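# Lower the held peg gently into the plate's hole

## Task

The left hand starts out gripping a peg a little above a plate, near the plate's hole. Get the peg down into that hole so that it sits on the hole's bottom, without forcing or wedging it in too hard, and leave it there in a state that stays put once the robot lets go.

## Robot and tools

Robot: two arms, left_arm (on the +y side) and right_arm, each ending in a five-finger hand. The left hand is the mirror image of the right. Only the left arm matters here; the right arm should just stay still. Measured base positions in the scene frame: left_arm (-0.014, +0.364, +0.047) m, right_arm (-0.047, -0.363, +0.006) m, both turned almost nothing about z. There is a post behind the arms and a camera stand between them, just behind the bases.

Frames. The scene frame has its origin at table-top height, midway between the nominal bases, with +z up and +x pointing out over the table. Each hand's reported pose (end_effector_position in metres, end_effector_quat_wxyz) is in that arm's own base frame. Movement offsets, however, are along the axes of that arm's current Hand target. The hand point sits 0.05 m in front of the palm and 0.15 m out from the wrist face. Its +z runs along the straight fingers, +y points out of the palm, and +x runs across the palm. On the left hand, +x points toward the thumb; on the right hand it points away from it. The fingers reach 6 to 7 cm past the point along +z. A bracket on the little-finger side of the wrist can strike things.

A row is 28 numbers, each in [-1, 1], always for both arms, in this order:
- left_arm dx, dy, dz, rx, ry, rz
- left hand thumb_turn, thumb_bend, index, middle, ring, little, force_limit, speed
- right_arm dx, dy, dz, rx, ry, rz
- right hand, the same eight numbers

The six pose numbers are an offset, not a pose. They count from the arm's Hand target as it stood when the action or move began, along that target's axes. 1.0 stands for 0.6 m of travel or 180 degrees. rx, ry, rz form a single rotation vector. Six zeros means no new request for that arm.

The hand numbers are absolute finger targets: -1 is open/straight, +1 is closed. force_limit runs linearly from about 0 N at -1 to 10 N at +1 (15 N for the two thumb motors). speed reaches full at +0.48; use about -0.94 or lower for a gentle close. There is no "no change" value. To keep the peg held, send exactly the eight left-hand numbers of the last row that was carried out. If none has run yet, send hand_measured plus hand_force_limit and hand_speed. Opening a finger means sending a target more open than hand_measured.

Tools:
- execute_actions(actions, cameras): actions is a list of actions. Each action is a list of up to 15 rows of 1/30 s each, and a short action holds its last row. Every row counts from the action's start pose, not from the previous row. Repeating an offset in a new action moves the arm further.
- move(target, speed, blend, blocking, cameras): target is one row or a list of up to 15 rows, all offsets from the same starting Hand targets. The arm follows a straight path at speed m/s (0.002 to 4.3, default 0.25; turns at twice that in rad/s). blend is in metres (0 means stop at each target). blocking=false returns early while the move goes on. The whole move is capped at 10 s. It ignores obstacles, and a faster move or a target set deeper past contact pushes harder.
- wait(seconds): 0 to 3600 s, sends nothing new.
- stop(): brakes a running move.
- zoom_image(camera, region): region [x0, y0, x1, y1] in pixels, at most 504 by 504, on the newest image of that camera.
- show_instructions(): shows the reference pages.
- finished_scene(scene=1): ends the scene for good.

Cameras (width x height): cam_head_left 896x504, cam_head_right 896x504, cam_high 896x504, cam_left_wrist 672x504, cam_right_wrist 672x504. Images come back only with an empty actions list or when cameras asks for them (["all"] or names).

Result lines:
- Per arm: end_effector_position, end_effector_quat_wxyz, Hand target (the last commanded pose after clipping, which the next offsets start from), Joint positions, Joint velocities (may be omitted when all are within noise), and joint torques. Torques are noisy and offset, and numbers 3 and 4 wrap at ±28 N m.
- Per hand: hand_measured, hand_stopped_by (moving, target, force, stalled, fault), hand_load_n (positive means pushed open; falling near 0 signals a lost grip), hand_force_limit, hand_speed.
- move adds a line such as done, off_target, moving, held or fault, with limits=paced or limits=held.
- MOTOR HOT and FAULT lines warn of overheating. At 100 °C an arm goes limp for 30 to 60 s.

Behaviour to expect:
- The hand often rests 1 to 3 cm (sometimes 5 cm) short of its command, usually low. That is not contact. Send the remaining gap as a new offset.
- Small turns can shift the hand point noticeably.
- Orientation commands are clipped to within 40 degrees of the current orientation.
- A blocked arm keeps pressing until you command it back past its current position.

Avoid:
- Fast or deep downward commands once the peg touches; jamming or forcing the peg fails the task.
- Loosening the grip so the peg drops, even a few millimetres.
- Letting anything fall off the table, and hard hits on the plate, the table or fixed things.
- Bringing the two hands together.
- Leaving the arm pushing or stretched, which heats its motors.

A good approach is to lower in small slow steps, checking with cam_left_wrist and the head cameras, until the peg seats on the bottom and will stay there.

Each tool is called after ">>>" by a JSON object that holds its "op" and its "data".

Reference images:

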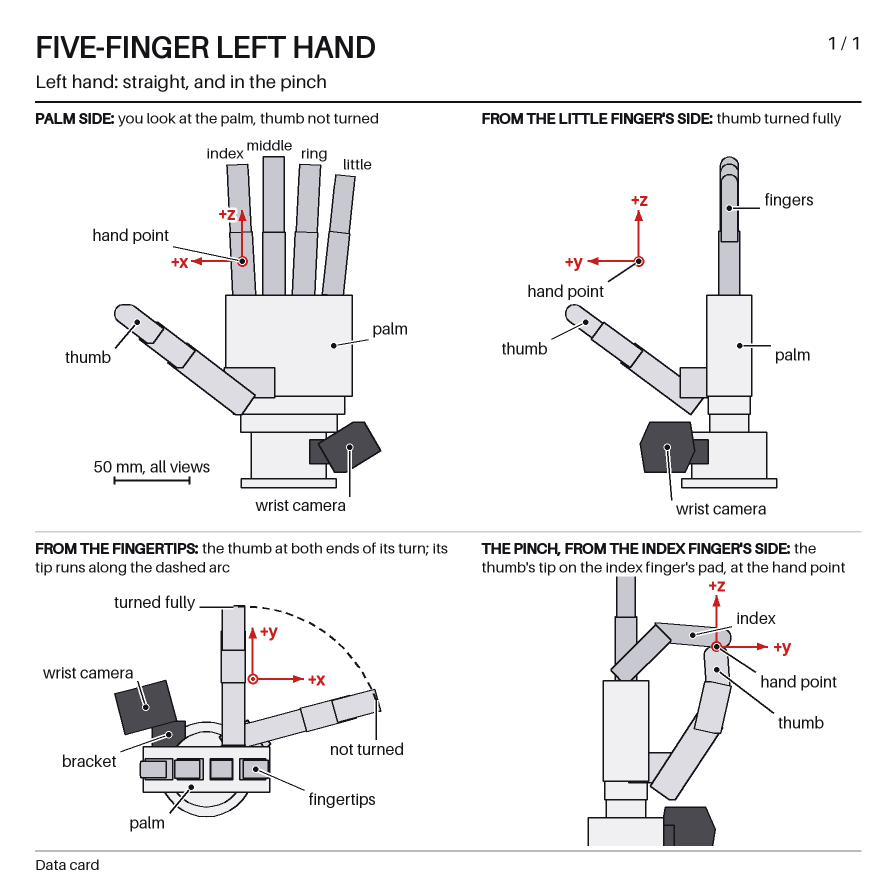

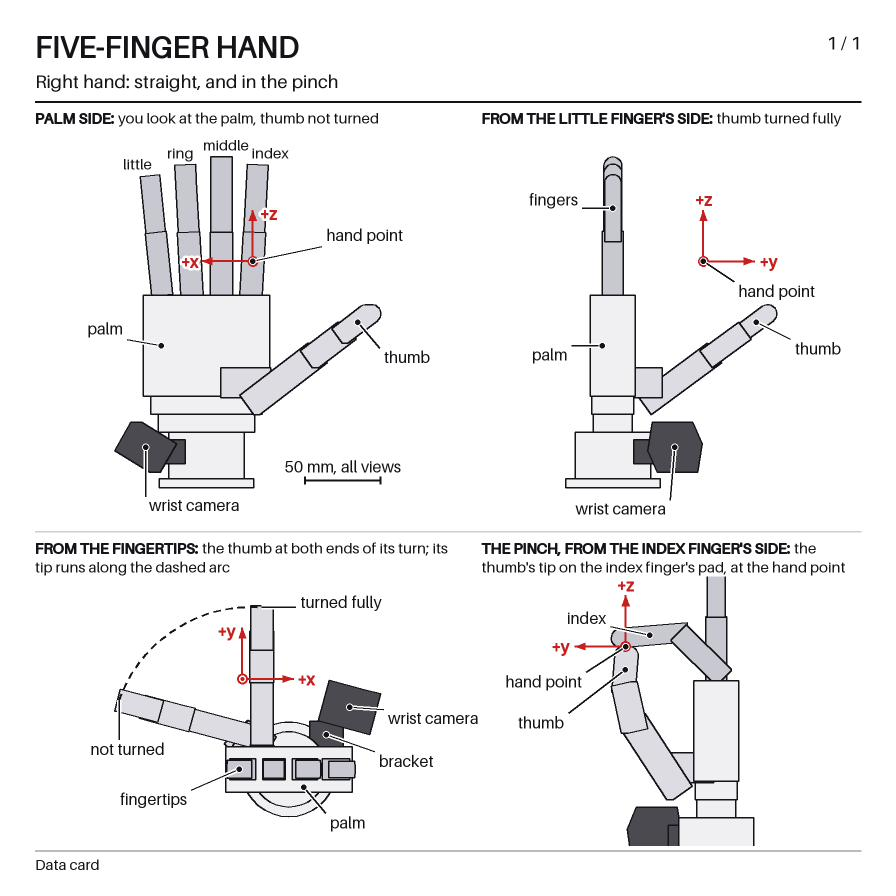

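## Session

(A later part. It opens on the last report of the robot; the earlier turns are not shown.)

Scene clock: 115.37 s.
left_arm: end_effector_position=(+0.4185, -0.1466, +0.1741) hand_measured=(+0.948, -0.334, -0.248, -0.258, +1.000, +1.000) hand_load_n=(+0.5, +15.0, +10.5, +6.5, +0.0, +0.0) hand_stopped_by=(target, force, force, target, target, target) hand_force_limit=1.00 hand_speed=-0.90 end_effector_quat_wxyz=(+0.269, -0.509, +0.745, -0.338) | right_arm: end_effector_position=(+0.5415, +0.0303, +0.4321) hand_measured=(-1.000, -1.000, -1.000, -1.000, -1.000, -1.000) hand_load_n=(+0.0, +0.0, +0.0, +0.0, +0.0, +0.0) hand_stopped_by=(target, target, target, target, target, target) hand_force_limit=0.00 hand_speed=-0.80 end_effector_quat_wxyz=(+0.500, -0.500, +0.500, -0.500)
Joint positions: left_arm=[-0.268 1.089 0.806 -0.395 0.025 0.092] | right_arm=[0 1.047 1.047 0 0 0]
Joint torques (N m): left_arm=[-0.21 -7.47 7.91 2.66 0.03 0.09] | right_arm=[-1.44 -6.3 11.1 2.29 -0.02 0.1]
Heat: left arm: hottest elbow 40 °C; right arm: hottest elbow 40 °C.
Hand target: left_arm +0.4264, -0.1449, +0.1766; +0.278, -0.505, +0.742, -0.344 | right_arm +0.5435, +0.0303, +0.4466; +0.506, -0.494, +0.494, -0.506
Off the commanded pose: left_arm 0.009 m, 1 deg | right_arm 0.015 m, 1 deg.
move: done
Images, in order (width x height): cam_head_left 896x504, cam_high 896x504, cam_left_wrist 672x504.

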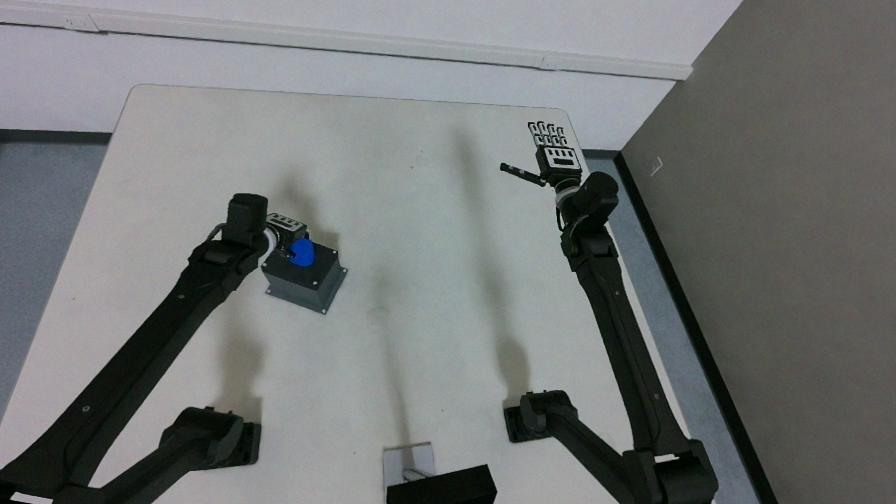

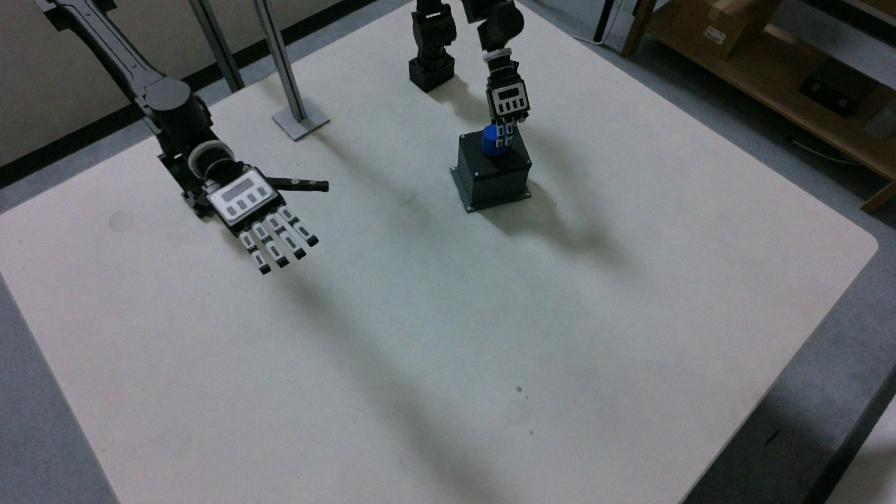

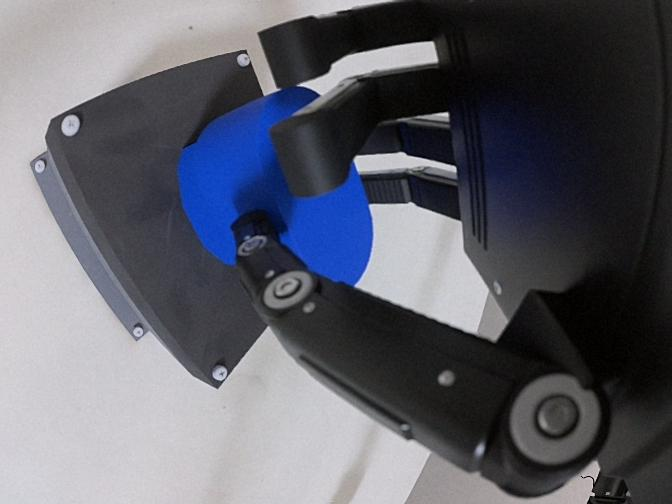

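>>> {"op": "move", "data": {"target": [-0.0008,-0.0043,0.003,0,0,0,0.948,-0.326,-0.246,-0.256,1,1,1,-0.9,0,0,0,0,0,0,-1,-1,-1,-1,-1,-1,0,-0.8], "speed": 0.02, "cameras": ["cam_left_wrist","cam_high","cam_head_left"]}}

>>> {"op": "zoom_image", "data": {"camera": "cam_left_wrist", "region": [165, 125, 215, 195]}}

>>> {"op": "zoom_image", "data": {"camera": "cam_left_wrist", "region": [170, 190, 240, 275]}}

>>> {"op": "zoom_image", "data": {"camera": "cam_high", "region": [470, 115, 520, 165]}}

>>> {"op": "zoom_image", "data": {"camera": "cam_head_left", "region": [284, 246, 320, 270]}}

Scene clock: 116.57 s.
left_arm: end_effector_position=(+0.4195, -0.1468, +0.1699) hand_measured=(+0.948, -0.334, -0.248, -0.258, +1.000, +1.000) hand_load_n=(+0.5, +15.0, +10.5, +7.0, +0.0, +0.0) hand_stopped_by=(target, force, force, target, target, target) hand_force_limit=1.00 hand_speed=-0.90 end_effector_quat_wxyz=(+0.266, -0.510, +0.746, -0.335) | right_arm: end_effector_position=(+0.5415, +0.0303, +0.4321) hand_measured=(-1.000, -1.000, -1.000, -1.000, -1.000, -1.000) hand_load_n=(+0.0, +0.0, +0.0, +0.0, +0.0, +0.0) hand_stopped_by=(target, target, target, target, target, target) hand_force_limit=0.00 hand_speed=-0.80 end_effector_quat_wxyz=(+0.500, -0.500, +0.500, -0.500)
Joint positions: left_arm=[-0.268 1.1 0.806 -0.392 0.025 0.092] | right_arm=[0 1.047 1.047 0 0 0]
Joint torques (N m): left_arm=[0.03 -7.77 8.53 2.58 0.04 0.11] | right_arm=[-1.32 -6.24 11.11 2.32 -0.02 0.1]
Heat: left arm: hottest elbow 40 °C; right arm: hottest elbow 40 °C.
Hand target: left_arm +0.4294, -0.1456, +0.1776; +0.278, -0.505, +0.741, -0.344 | right_arm +0.5435, +0.0303, +0.4466; +0.506, -0.494, +0.494, -0.506
Off the commanded pose: left_arm 0.013 m, 2 deg | right_arm 0.015 m, 1 deg.
move: off_target (left_arm)
Images, in order (width x height): cam_head_left 896x504, cam_high 896x504, cam_left_wrist 672x504.

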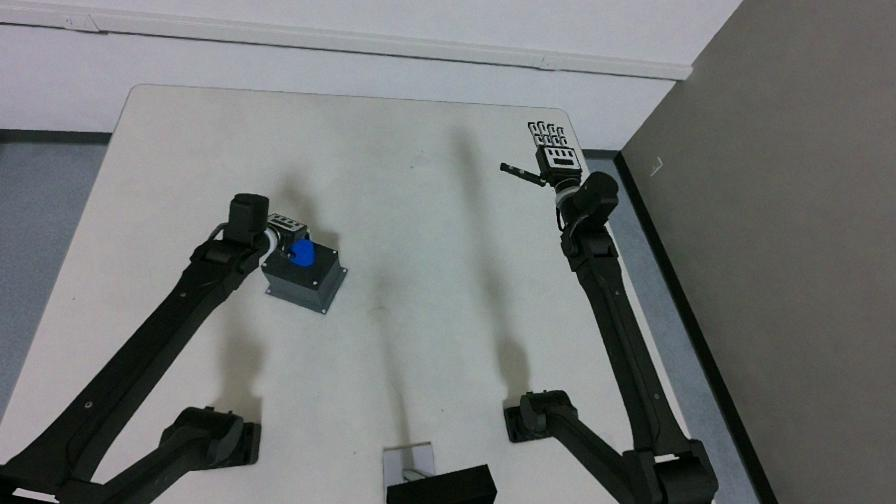

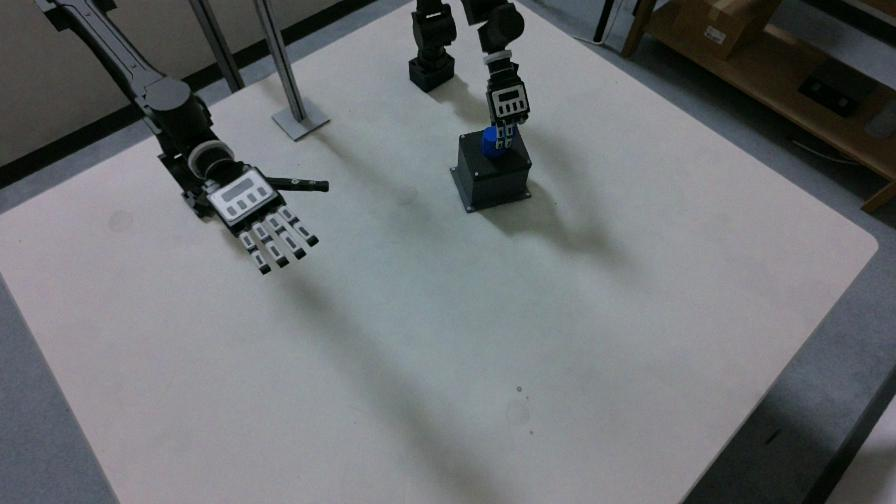

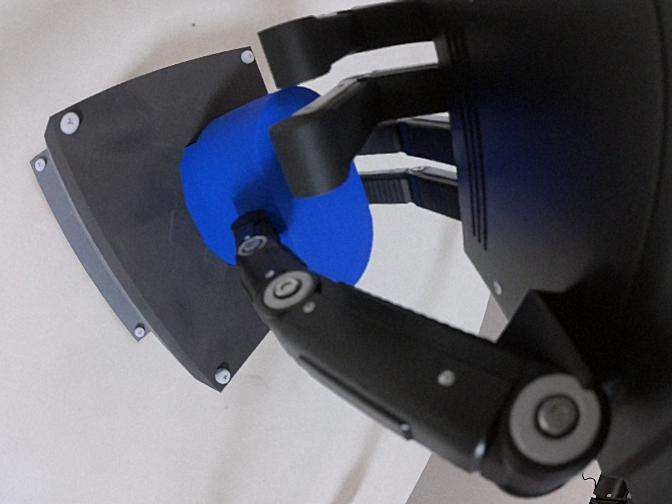

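Scaled by 7.200 from the camera's image (finer frame: 960x720).

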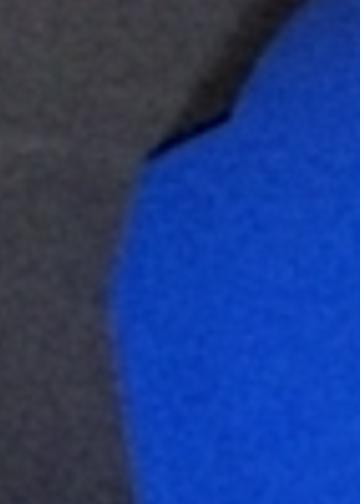

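Scaled by 5.929 from the camera's image (finer frame: 960x720).

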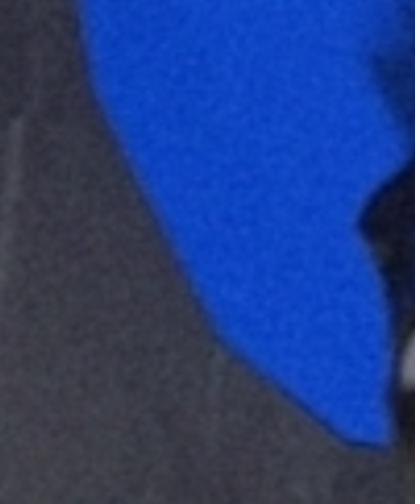

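Scaled by 10.080 from the camera's image (finer frame: 1280x720).

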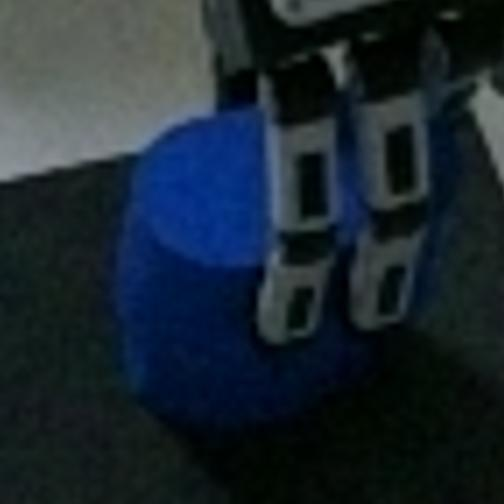

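Scaled by 14.000 from the camera's image (finer frame: 1280x720).

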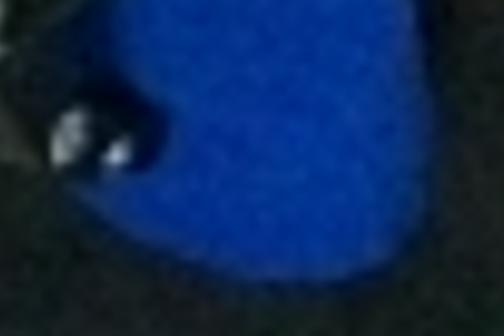

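>>> {"op": "move", "data": {"target": [0.0015,0.0072,0.0015,0,0,0,0.948,-0.326,-0.246,-0.256,1,1,1,-0.9,0,0,0,0,0,0,-1,-1,-1,-1,-1,-1,0,-0.8], "speed": 0.02, "cameras": ["cam_left_wrist"]}}

>>> {"op": "zoom_image", "data": {"camera": "cam_left_wrist", "region": [165, 125, 215, 195]}}

>>> {"op": "zoom_image", "data": {"camera": "cam_left_wrist", "region": [170, 190, 240, 275]}}

Scene clock: 117.63 s.
left_arm: end_effector_position=(+0.4202, -0.1470, +0.1705) hand_measured=(+0.948, -0.334, -0.248, -0.258, +1.000, +1.000) hand_load_n=(+0.5, +15.0, +10.5, +7.0, +0.0, +0.0) hand_stopped_by=(target, force, force, target, target, target) hand_force_limit=1.00 hand_speed=-0.90 end_effector_quat_wxyz=(+0.267, -0.509, +0.746, -0.336) | right_arm: end_effector_position=(+0.5415, +0.0303, +0.4321) hand_measured=(-1.000, -1.000, -1.000, -1.000, -1.000, -1.000) hand_load_n=(+0.0, +0.0, +0.0, +0.0, +0.0, +0.0) hand_stopped_by=(target, target, target, target, target, target) hand_force_limit=0.00 hand_speed=-0.80 end_effector_quat_wxyz=(+0.500, -0.500, +0.500, -0.500)
Joint positions: left_arm=[-0.268 1.1 0.806 -0.389 0.025 0.092] | right_arm=[0 1.047 1.047 0 0 0]
Joint torques (N m): left_arm=[-0.03 -7.82 7.65 2.81 -0.01 0.09] | right_arm=[-1.38 -6.24 11.12 2.32 -0.03 0.1]
Heat: left arm: hottest elbow 40 °C; right arm: hottest elbow 40 °C.
Hand target: left_arm +0.4274, -0.1455, +0.1736; +0.278, -0.505, +0.741, -0.344 | right_arm +0.5435, +0.0303, +0.4466; +0.506, -0.494, +0.494, -0.506
Off the commanded pose: left_arm 0.008 m, 2 deg | right_arm 0.015 m, 1 deg.
move: done

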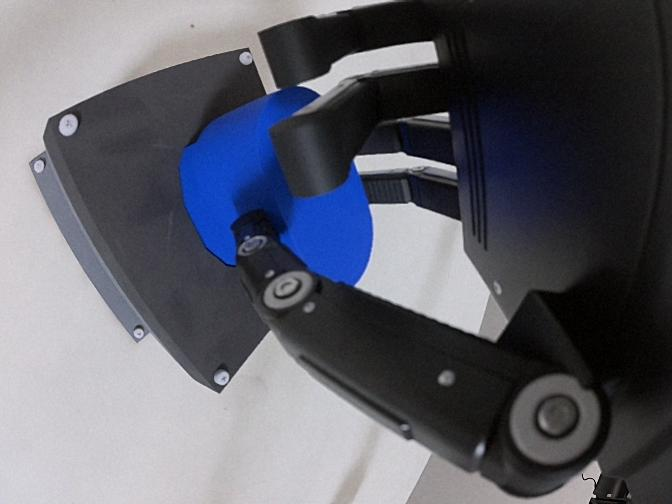

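Scaled by 7.200 from the camera's image (finer frame: 960x720).

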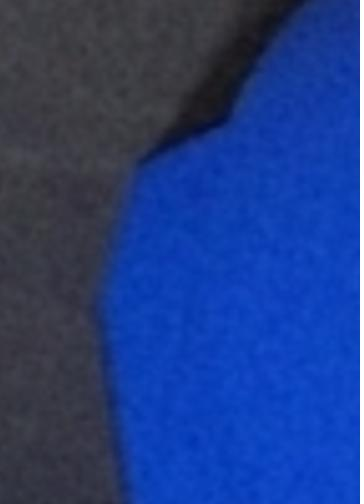

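Scaled by 5.929 from the camera's image (finer frame: 960x720).

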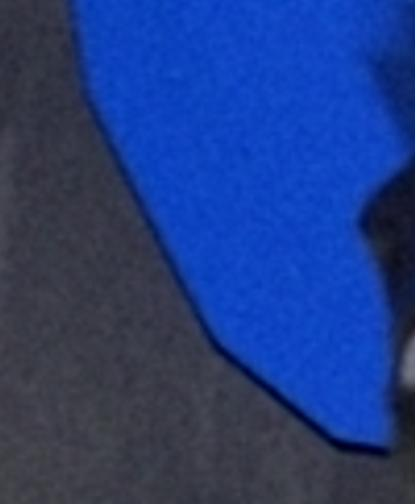

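>>> {"op": "move", "data": {"target": [0.002,0.0067,-0.0008,0,0,0,0.948,-0.326,-0.246,-0.256,1,1,1,-0.9,0,0,0,0,0,0,-1,-1,-1,-1,-1,-1,0,-0.8], "speed": 0.02, "cameras": ["cam_left_wrist","cam_high","cam_head_left"]}}

>>> {"op": "zoom_image", "data": {"camera": "cam_left_wrist", "region": [165, 125, 215, 195]}}

>>> {"op": "zoom_image", "data": {"camera": "cam_left_wrist", "region": [170, 190, 240, 275]}}

>>> {"op": "zoom_image", "data": {"camera": "cam_high", "region": [470, 115, 520, 165]}}

>>> {"op": "zoom_image", "data": {"camera": "cam_head_left", "region": [284, 246, 320, 270]}}

Scene clock: 118.63 s.
left_arm: end_effector_position=(+0.4192, -0.1466, +0.1671) hand_measured=(+0.948, -0.334, -0.248, -0.258, +1.000, +1.000) hand_load_n=(+0.0, +15.0, +10.5, +6.5, +0.0, +0.0) hand_stopped_by=(target, force, force, target, target, target) hand_force_limit=1.00 hand_speed=-0.90 end_effector_quat_wxyz=(+0.268, -0.509, +0.746, -0.336) | right_arm: end_effector_position=(+0.5415, +0.0303, +0.4321) hand_measured=(-1.000, -1.000, -1.000, -1.000, -1.000, -1.000) hand_load_n=(+0.0, +0.0, +0.0, +0.0, +0.0, +0.0) hand_stopped_by=(target, target, target, target, target, target) hand_force_limit=0.00 hand_speed=-0.80 end_effector_quat_wxyz=(+0.500, -0.500, +0.500, -0.500)
Joint positions: left_arm=[-0.268 1.1 0.797 -0.38 0.024 0.092] | right_arm=[0 1.047 1.047 0 0 0]
Joint torques (N m): left_arm=[-0.26 -8.29 7.36 2.74 -0.04 0.08] | right_arm=[-1.44 -6.12 11.1 2.35 -0.02 0.11]
Heat: left arm: hottest elbow 40 °C; right arm: hottest elbow 40 °C.
Hand target: left_arm +0.4243, -0.1454, +0.1706; +0.278, -0.505, +0.741, -0.343 | right_arm +0.5435, +0.0303, +0.4466; +0.506, -0.494, +0.494, -0.506
Off the commanded pose: left_arm 0.006 m, 2 deg | right_arm 0.015 m, 1 deg.
move: done
Images, in order (width x height): cam_head_left 896x504, cam_high 896x504, cam_left_wrist 672x504.

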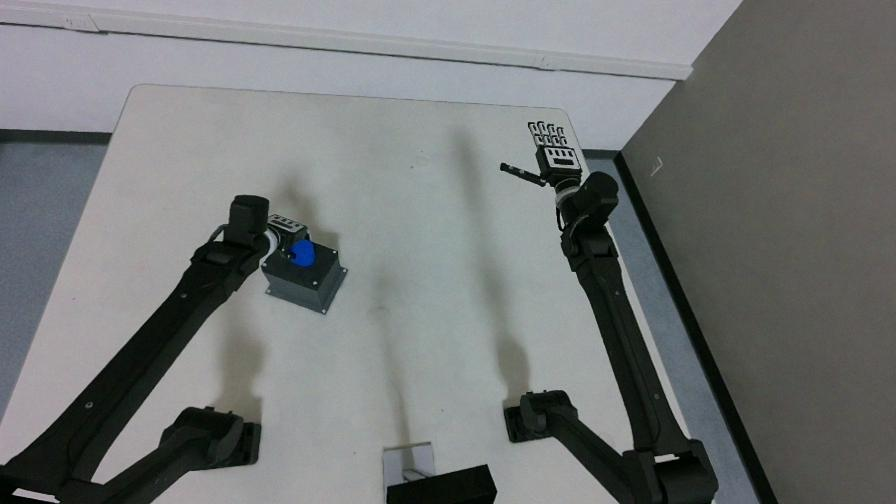

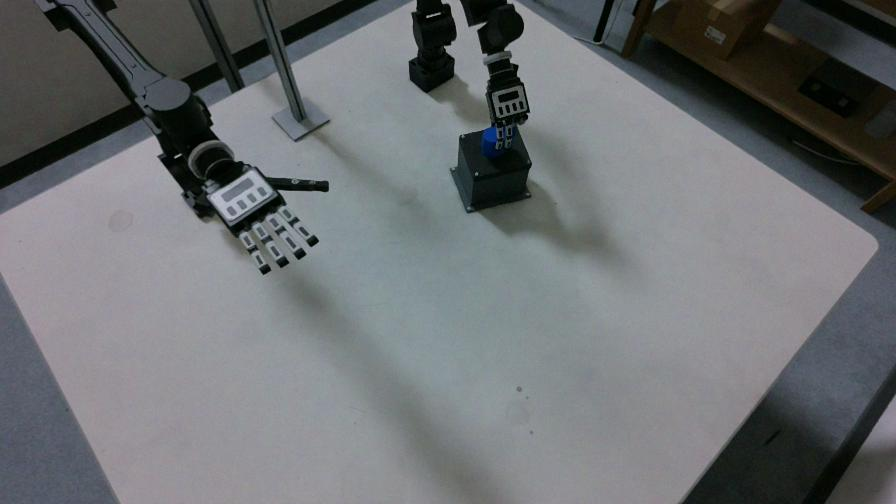

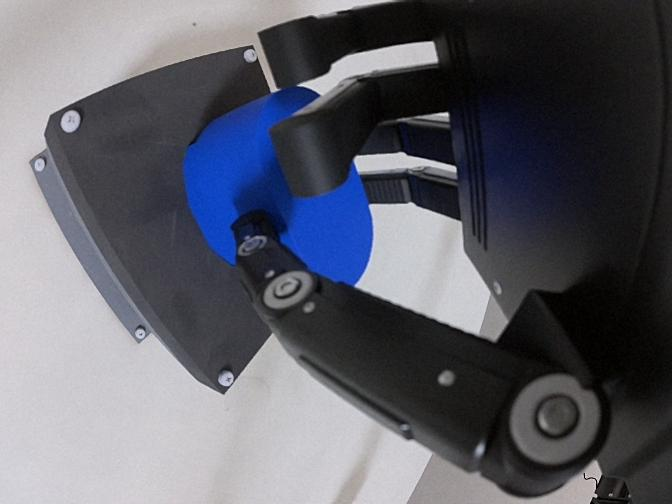

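Scaled by 7.200 from the camera's image (finer frame: 960x720).

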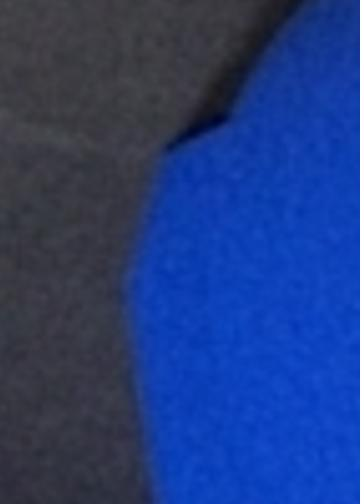

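Scaled by 5.929 from the camera's image (finer frame: 960x720).

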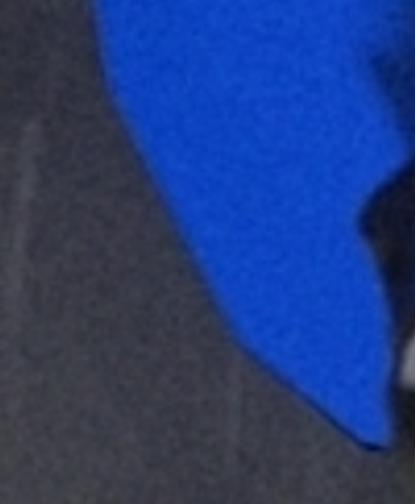

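Scaled by 10.080 from the camera's image (finer frame: 1280x720).

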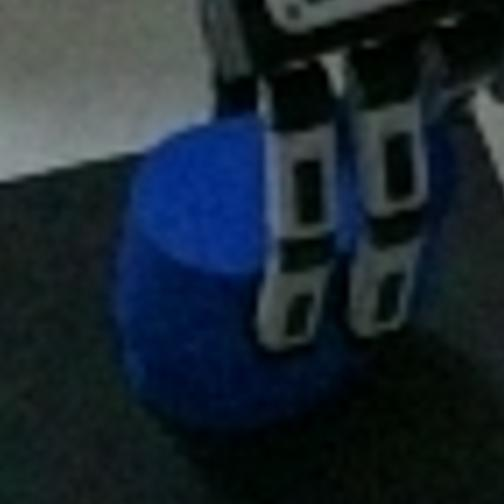

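Scaled by 14.000 from the camera's image (finer frame: 1280x720).

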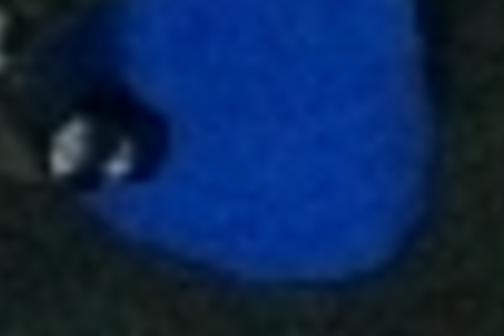

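>>> {"op": "move", "data": {"target": [0.0007,0.0058,0.0033,0,0,0,0.948,-0.326,-0.246,-0.256,1,1,1,-0.9,0,0,0,0,0,0,-1,-1,-1,-1,-1,-1,0,-0.8], "speed": 0.02, "cameras": ["cam_left_wrist"]}}

>>> {"op": "zoom_image", "data": {"camera": "cam_left_wrist", "region": [160, 115, 250, 285]}}

Scene clock: 119.53 s.
left_arm: end_effector_position=(+0.4189, -0.1465, +0.1643) hand_measured=(+0.948, -0.334, -0.248, -0.258, +1.000, +1.000) hand_load_n=(+0.0, +15.0, +10.5, +7.0, +0.0, +0.0) hand_stopped_by=(target, force, force, target, target, target) hand_force_limit=1.00 hand_speed=-0.90 end_effector_quat_wxyz=(+0.268, -0.509, +0.745, -0.337) | right_arm: end_effector_position=(+0.5415, +0.0303, +0.4321) hand_measured=(-1.000, -1.000, -1.000, -1.000, -1.000, -1.000) hand_load_n=(+0.0, +0.0, +0.0, +0.0, +0.0, +0.0) hand_stopped_by=(target, target, target, target, target, target) hand_force_limit=0.00 hand_speed=-0.80 end_effector_quat_wxyz=(+0.500, -0.500, +0.500, -0.500)
Joint positions: left_arm=[-0.268 1.1 0.788 -0.367 0.024 0.092] | right_arm=[0 1.047 1.047 0 0 0]
Joint torques (N m): left_arm=[-0.32 -7.94 7.32 2.65 -0.07 0.07] | right_arm=[-1.38 -6.12 11.1 2.32 -0.02 0.1]
Heat: left arm: hottest elbow 40 °C; right arm: hottest elbow 40 °C.
Hand target: left_arm +0.4237, -0.1454, +0.1665; +0.278, -0.505, +0.742, -0.343 | right_arm +0.5435, +0.0303, +0.4466; +0.506, -0.494, +0.494, -0.506
Off the commanded pose: left_arm 0.006 m, 1 deg | right_arm 0.015 m, 1 deg.
move: done

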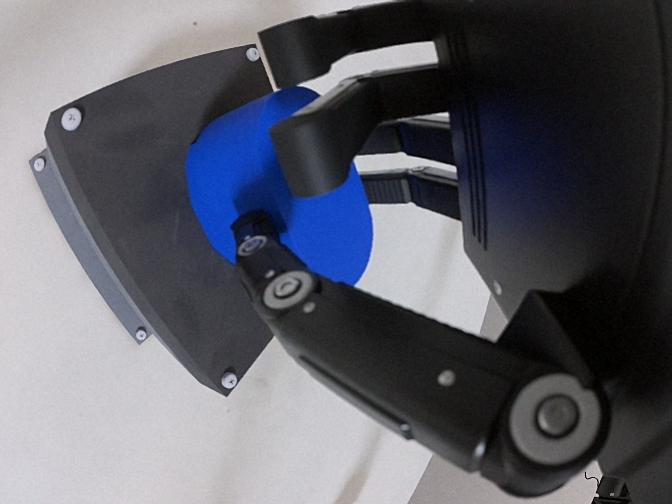

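Scaled by 2.965 from the camera's image (finer frame: 960x720).

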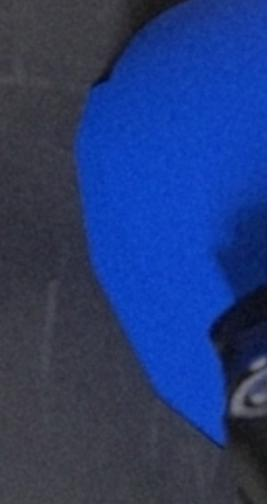

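>>> {"op": "move", "data": {"target": [0.001,0.0087,0.0049,0,0,0,0.948,-0.326,-0.246,-0.256,1,1,1,-0.9,0,0,0,0,0,0,-1,-1,-1,-1,-1,-1,0,-0.8], "speed": 0.02, "cameras": ["cam_left_wrist"]}}

>>> {"op": "zoom_image", "data": {"camera": "cam_left_wrist", "region": [160, 115, 250, 285]}}

Scene clock: 120.33 s.
left_arm: end_effector_position=(+0.4184, -0.1464, +0.1607) hand_measured=(+0.948, -0.334, -0.248, -0.258, +1.000, +1.000) hand_load_n=(+0.0, +14.5, +10.0, +7.5, +0.0, +0.0) hand_stopped_by=(target, force, force, target, target, target) hand_force_limit=1.00 hand_speed=-0.90 end_effector_quat_wxyz=(+0.270, -0.508, +0.744, -0.339) | right_arm: end_effector_position=(+0.5415, +0.0303, +0.4321) hand_measured=(-1.000, -1.000, -1.000, -1.000, -1.000, -1.000) hand_load_n=(+0.0, +0.0, +0.0, +0.0, +0.0, +0.0) hand_stopped_by=(target, target, target, target, target, target) hand_force_limit=0.00 hand_speed=-0.80 end_effector_quat_wxyz=(+0.500, -0.500, +0.500, -0.500)
Joint positions: left_arm=[-0.268 1.1 0.776 -0.351 0.024 0.092] | right_arm=[0 1.047 1.047 0 0 0]
Joint torques (N m): left_arm=[-0.44 -7.77 7.13 2.76 -0.06 0.08] | right_arm=[-1.44 -6.12 11.1 2.32 -0.02 0.09]
Heat: left arm: hottest elbow 40 °C; right arm: hottest elbow 40 °C.
Hand target: left_arm +0.4228, -0.1454, +0.1606; +0.278, -0.505, +0.742, -0.344 | right_arm +0.5435, +0.0303, +0.4466; +0.506, -0.494, +0.494, -0.506
Off the commanded pose: left_arm 0.005 m, 1 deg | right_arm 0.015 m, 1 deg.
move: done

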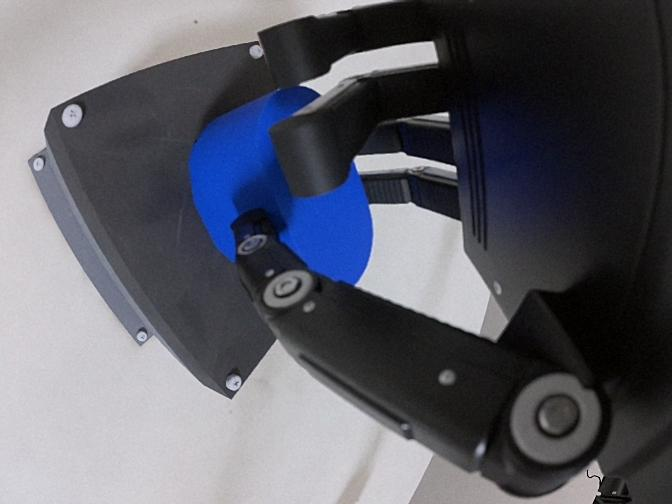

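Scaled by 2.965 from the camera's image (finer frame: 960x720).

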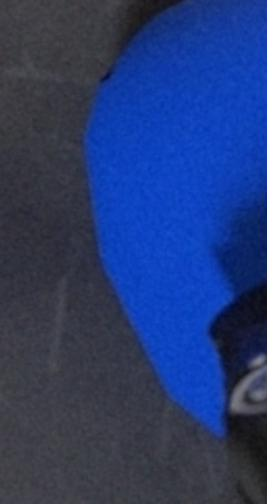

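>>> {"op": "move", "data": {"target": [0.0007,0.0077,0.0037,0,0,0,0.948,-0.326,-0.246,-0.256,1,1,1,-0.9,0,0,0,0,0,0,-1,-1,-1,-1,-1,-1,0,-0.8], "speed": 0.02, "cameras": ["cam_left_wrist"]}}

>>> {"op": "zoom_image", "data": {"camera": "cam_left_wrist", "region": [160, 115, 250, 285]}}

Scene clock: 121.17 s.
left_arm: end_effector_position=(+0.4184, -0.1464, +0.1595) hand_measured=(+0.948, -0.334, -0.248, -0.258, +1.000, +1.000) hand_load_n=(+0.0, +13.0, +9.5, +7.5, +0.0, +0.0) hand_stopped_by=(target, force, force, target, target, target) hand_force_limit=1.00 hand_speed=-0.90 end_effector_quat_wxyz=(+0.271, -0.508, +0.744, -0.340) | right_arm: end_effector_position=(+0.5415, +0.0303, +0.4321) hand_measured=(-1.000, -1.000, -1.000, -1.000, -1.000, -1.000) hand_load_n=(+0.0, +0.0, -0.5, +0.0, +0.0, +0.0) hand_stopped_by=(target, target, target, target, target, target) hand_force_limit=0.00 hand_speed=-0.80 end_effector_quat_wxyz=(+0.500, -0.500, +0.500, -0.500)
Joint positions: left_arm=[-0.268 1.1 0.771 -0.343 0.024 0.092] | right_arm=[0 1.047 1.047 0 0 0]
Joint torques (N m): left_arm=[-0.21 -7.77 6.64 2.99 -0.07 0.09] | right_arm=[-1.44 -6.18 11.1 2.32 -0.02 0.11]
Heat: left arm: hottest elbow 40 °C; right arm: hottest elbow 40 °C.
Hand target: left_arm +0.4218, -0.1451, +0.1556; +0.278, -0.505, +0.741, -0.344 | right_arm +0.5435, +0.0303, +0.4466; +0.506, -0.494, +0.494, -0.506
Off the commanded pose: left_arm 0.005 m, 1 deg | right_arm 0.015 m, 1 deg.
move: done

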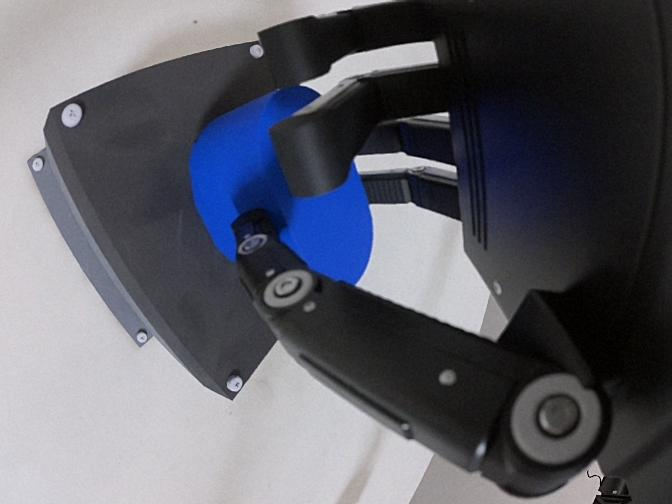

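Scaled by 2.965 from the camera's image (finer frame: 960x720).

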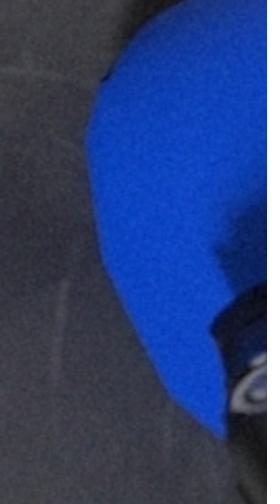

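>>> {"op": "wait", "data": {"seconds": 0.1, "cameras": ["cam_high","cam_head_left","cam_head_right"]}}

>>> {"op": "zoom_image", "data": {"camera": "cam_high", "region": [470, 115, 520, 165]}}

>>> {"op": "zoom_image", "data": {"camera": "cam_head_left", "region": [275, 225, 325, 275]}}

>>> {"op": "zoom_image", "data": {"camera": "cam_head_right", "region": [280, 225, 330, 275]}}

Scene clock: 121.57 s.
left_arm: end_effector_position=(+0.4184, -0.1464, +0.1595) hand_measured=(+0.948, -0.334, -0.248, -0.258, +1.000, +1.000) hand_load_n=(+0.0, +13.0, +10.0, +7.5, +0.0, +0.0) hand_stopped_by=(target, force, force, target, target, target) hand_force_limit=1.00 hand_speed=-0.90 end_effector_quat_wxyz=(+0.271, -0.508, +0.744, -0.340) | right_arm: end_effector_position=(+0.5415, +0.0303, +0.4321) hand_measured=(-1.000, -1.000, -1.000, -1.000, -1.000, -1.000) hand_load_n=(+0.0, +0.0, +0.0, +0.0, +0.0, +0.0) hand_stopped_by=(target, target, target, target, target, target) hand_force_limit=0.00 hand_speed=-0.80 end_effector_quat_wxyz=(+0.500, -0.500, +0.500, -0.500)
Joint positions: left_arm=[-0.268 1.1 0.771 -0.343 0.024 0.092] | right_arm=[0 1.047 1.047 0 0 0]
Joint torques (N m): left_arm=[-0.38 -7.59 6.63 2.99 -0.06 0.07] | right_arm=[-1.38 -6.3 11.11 2.32 -0.03 0.1]
Heat: left arm: hottest elbow 40 °C; right arm: hottest elbow 40 °C.
Hand target: left_arm +0.4218, -0.1451, +0.1556; +0.278, -0.505, +0.741, -0.344 | right_arm +0.5435, +0.0303, +0.4466; +0.506, -0.494, +0.494, -0.506
Off the commanded pose: left_arm 0.005 m, 1 deg | right_arm 0.015 m, 1 deg.
wait: 0.10 s; at rest from the start
Images, in order (width x height): cam_head_left 896x504, cam_head_right 896x504, cam_high 896x504.

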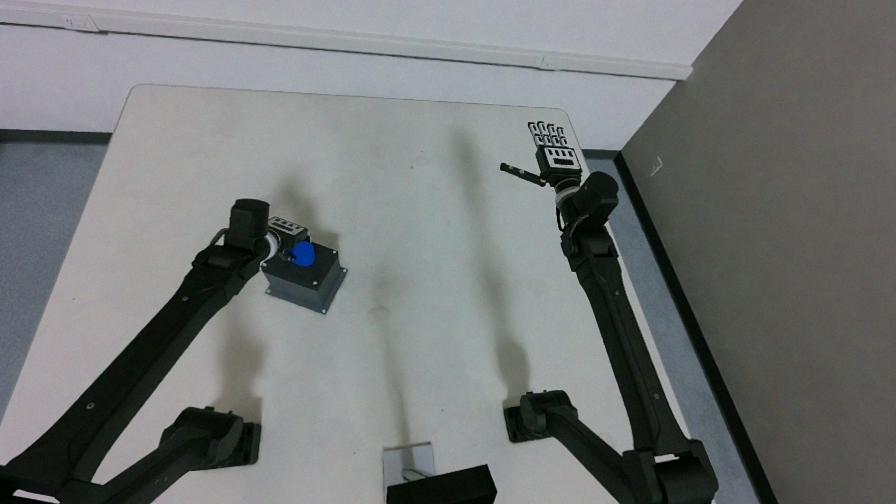

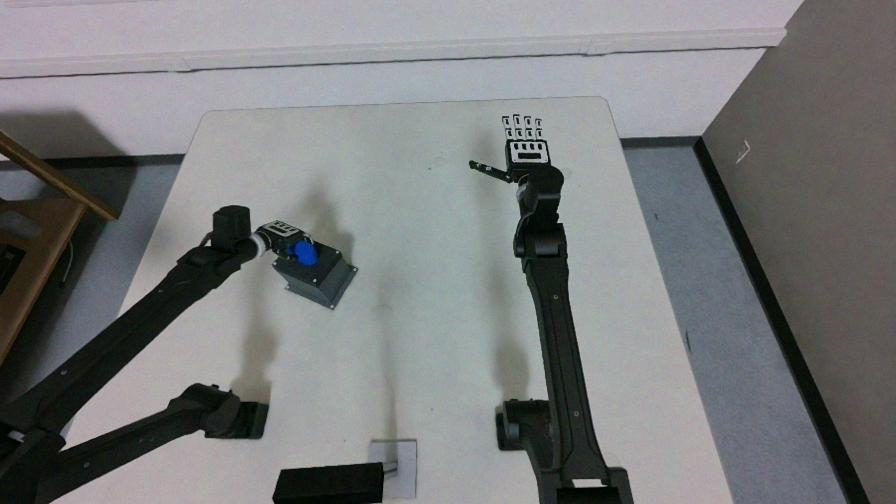

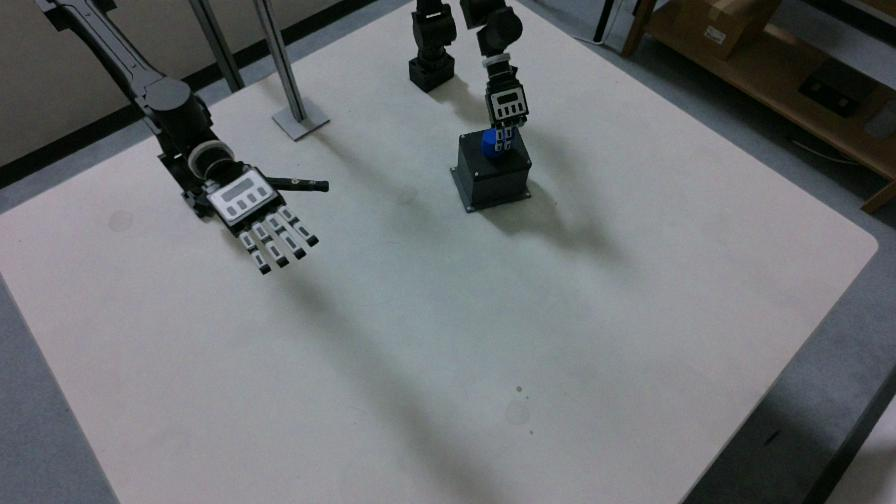

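Scaled by 10.080 from the camera's image (finer frame: 1280x720).

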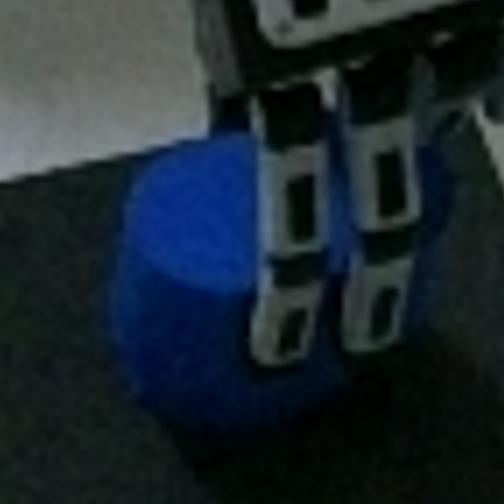

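Scaled by 10.080 from the camera's image (finer frame: 1280x720).

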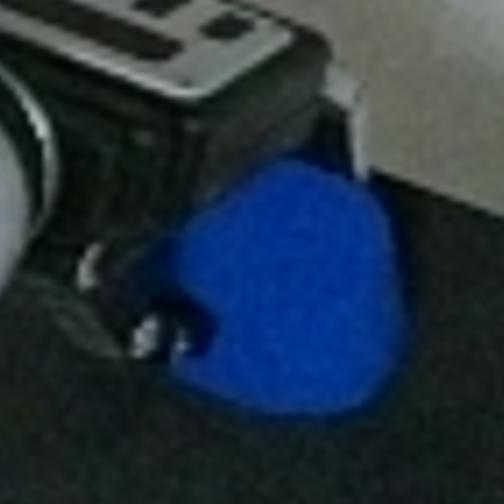

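Scaled by 10.080 from the camera's image (finer frame: 1280x720).

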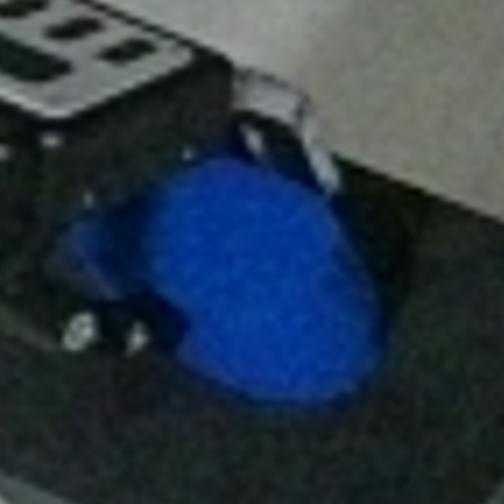

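>>> {"op": "move", "data": {"target": [-0.0014,-0.0023,0.0032,0,0,0,0.948,-0.326,-0.246,-0.256,1,1,1,-0.9,0,0,0,0,0,0,-1,-1,-1,-1,-1,-1,0,-0.8], "speed": 0.02, "cameras": ["cam_left_wrist"]}}

>>> {"op": "zoom_image", "data": {"camera": "cam_left_wrist", "region": [160, 115, 250, 285]}}

Scene clock: 122.47 s.
left_arm: end_effector_position=(+0.4184, -0.1464, +0.1595) hand_measured=(+0.948, -0.334, -0.248, -0.258, +1.000, +1.000) hand_load_n=(+0.0, +13.0, +10.0, +7.0, +0.0, +0.0) hand_stopped_by=(target, force, force, target, target, target) hand_force_limit=1.00 hand_speed=-0.90 end_effector_quat_wxyz=(+0.271, -0.508, +0.744, -0.340) | right_arm: end_effector_position=(+0.5415, +0.0303, +0.4321) hand_measured=(-1.000, -1.000, -1.000, -1.000, -1.000, -1.000) hand_load_n=(+0.0, +0.0, +0.0, +0.0, +0.0, +0.0) hand_stopped_by=(target, target, target, target, target, target) hand_force_limit=0.00 hand_speed=-0.80 end_effector_quat_wxyz=(+0.500, -0.500, +0.500, -0.500)
Joint positions: left_arm=[-0.268 1.1 0.771 -0.343 0.024 0.092] | right_arm=[0 1.047 1.047 0 0 0]
Joint torques (N m): left_arm=[-0.38 -7 6.99 3.08 0 0.09] | right_arm=[-1.38 -6.24 11.12 2.3 -0.01 0.09]
Heat: left arm: hottest elbow 40 °C; right arm: hottest elbow 40 °C.
Hand target: left_arm +0.4243, -0.1451, +0.1556; +0.278, -0.505, +0.741, -0.344 | right_arm +0.5435, +0.0303, +0.4466; +0.506, -0.494, +0.494, -0.506
Off the commanded pose: left_arm 0.007 m, 1 deg | right_arm 0.015 m, 1 deg.
move: done

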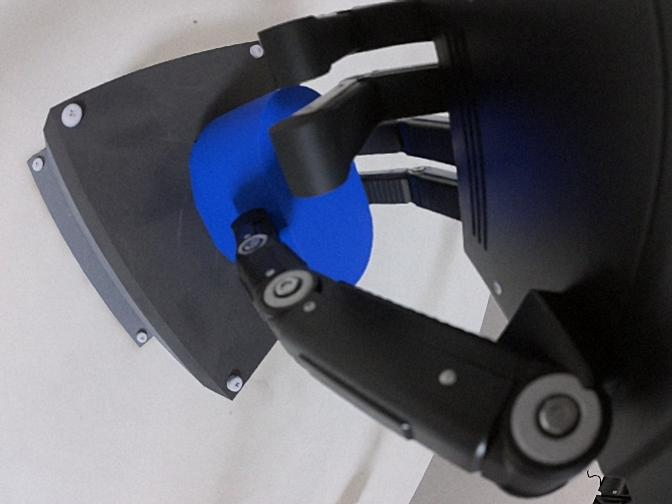

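Scaled by 2.965 from the camera's image (finer frame: 960x720).

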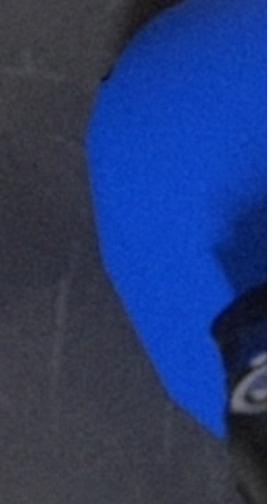

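>>> {"op": "move", "data": {"target": [-0.001,0.0008,0.0046,0,0,0,0.948,-0.326,-0.246,-0.256,1,1,1,-0.9,0,0,0,0,0,0,-1,-1,-1,-1,-1,-1,0,-0.8], "speed": 0.02, "cameras": ["cam_left_wrist"]}}

>>> {"op": "zoom_image", "data": {"camera": "cam_left_wrist", "region": [160, 115, 250, 285]}}

Scene clock: 123.17 s.
left_arm: end_effector_position=(+0.4186, -0.1464, +0.1596) hand_measured=(+0.948, -0.334, -0.248, -0.258, +1.000, +1.000) hand_load_n=(+0.0, +13.0, +9.0, +7.0, +0.0, +0.0) hand_stopped_by=(target, force, force, target, target, target) hand_force_limit=1.00 hand_speed=-0.90 end_effector_quat_wxyz=(+0.271, -0.508, +0.744, -0.340) | right_arm: end_effector_position=(+0.5415, +0.0303, +0.4321) hand_measured=(-1.000, -1.000, -1.000, -1.000, -1.000, -1.000) hand_load_n=(+0.0, +0.0, +0.0, +0.0, +0.0, +0.0) hand_stopped_by=(target, target, target, target, target, target) hand_force_limit=0.00 hand_speed=-0.80 end_effector_quat_wxyz=(+0.500, -0.500, +0.500, -0.500)
Joint positions: left_arm=[-0.268 1.1 0.771 -0.343 0.024 0.092] | right_arm=[0 1.047 1.047 0 0 0]
Joint torques (N m): left_arm=[-0.21 -6.48 6.97 3.36 0.04 0.1] | right_arm=[-1.49 -6.18 11.11 2.33 -0.02 0.1]
Heat: left arm: hottest elbow 40 °C; right arm: hottest elbow 40 °C.
Hand target: left_arm +0.4264, -0.1450, +0.1536; +0.278, -0.505, +0.742, -0.343 | right_arm +0.5435, +0.0303, +0.4466; +0.506, -0.494, +0.494, -0.506
Off the commanded pose: left_arm 0.010 m, 1 deg | right_arm 0.015 m, 1 deg.
move: done

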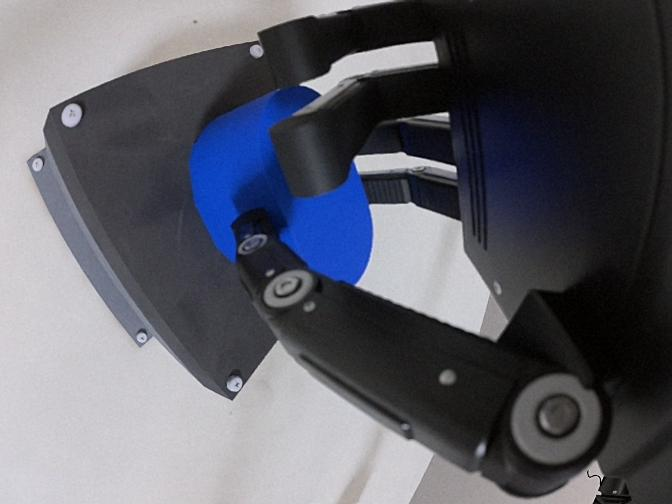

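Scaled by 2.965 from the camera's image (finer frame: 960x720).

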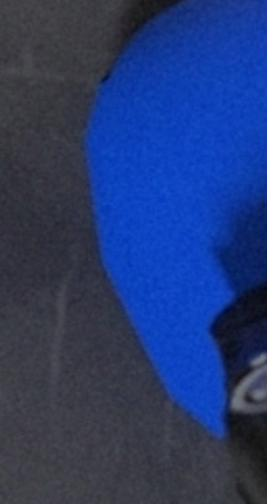

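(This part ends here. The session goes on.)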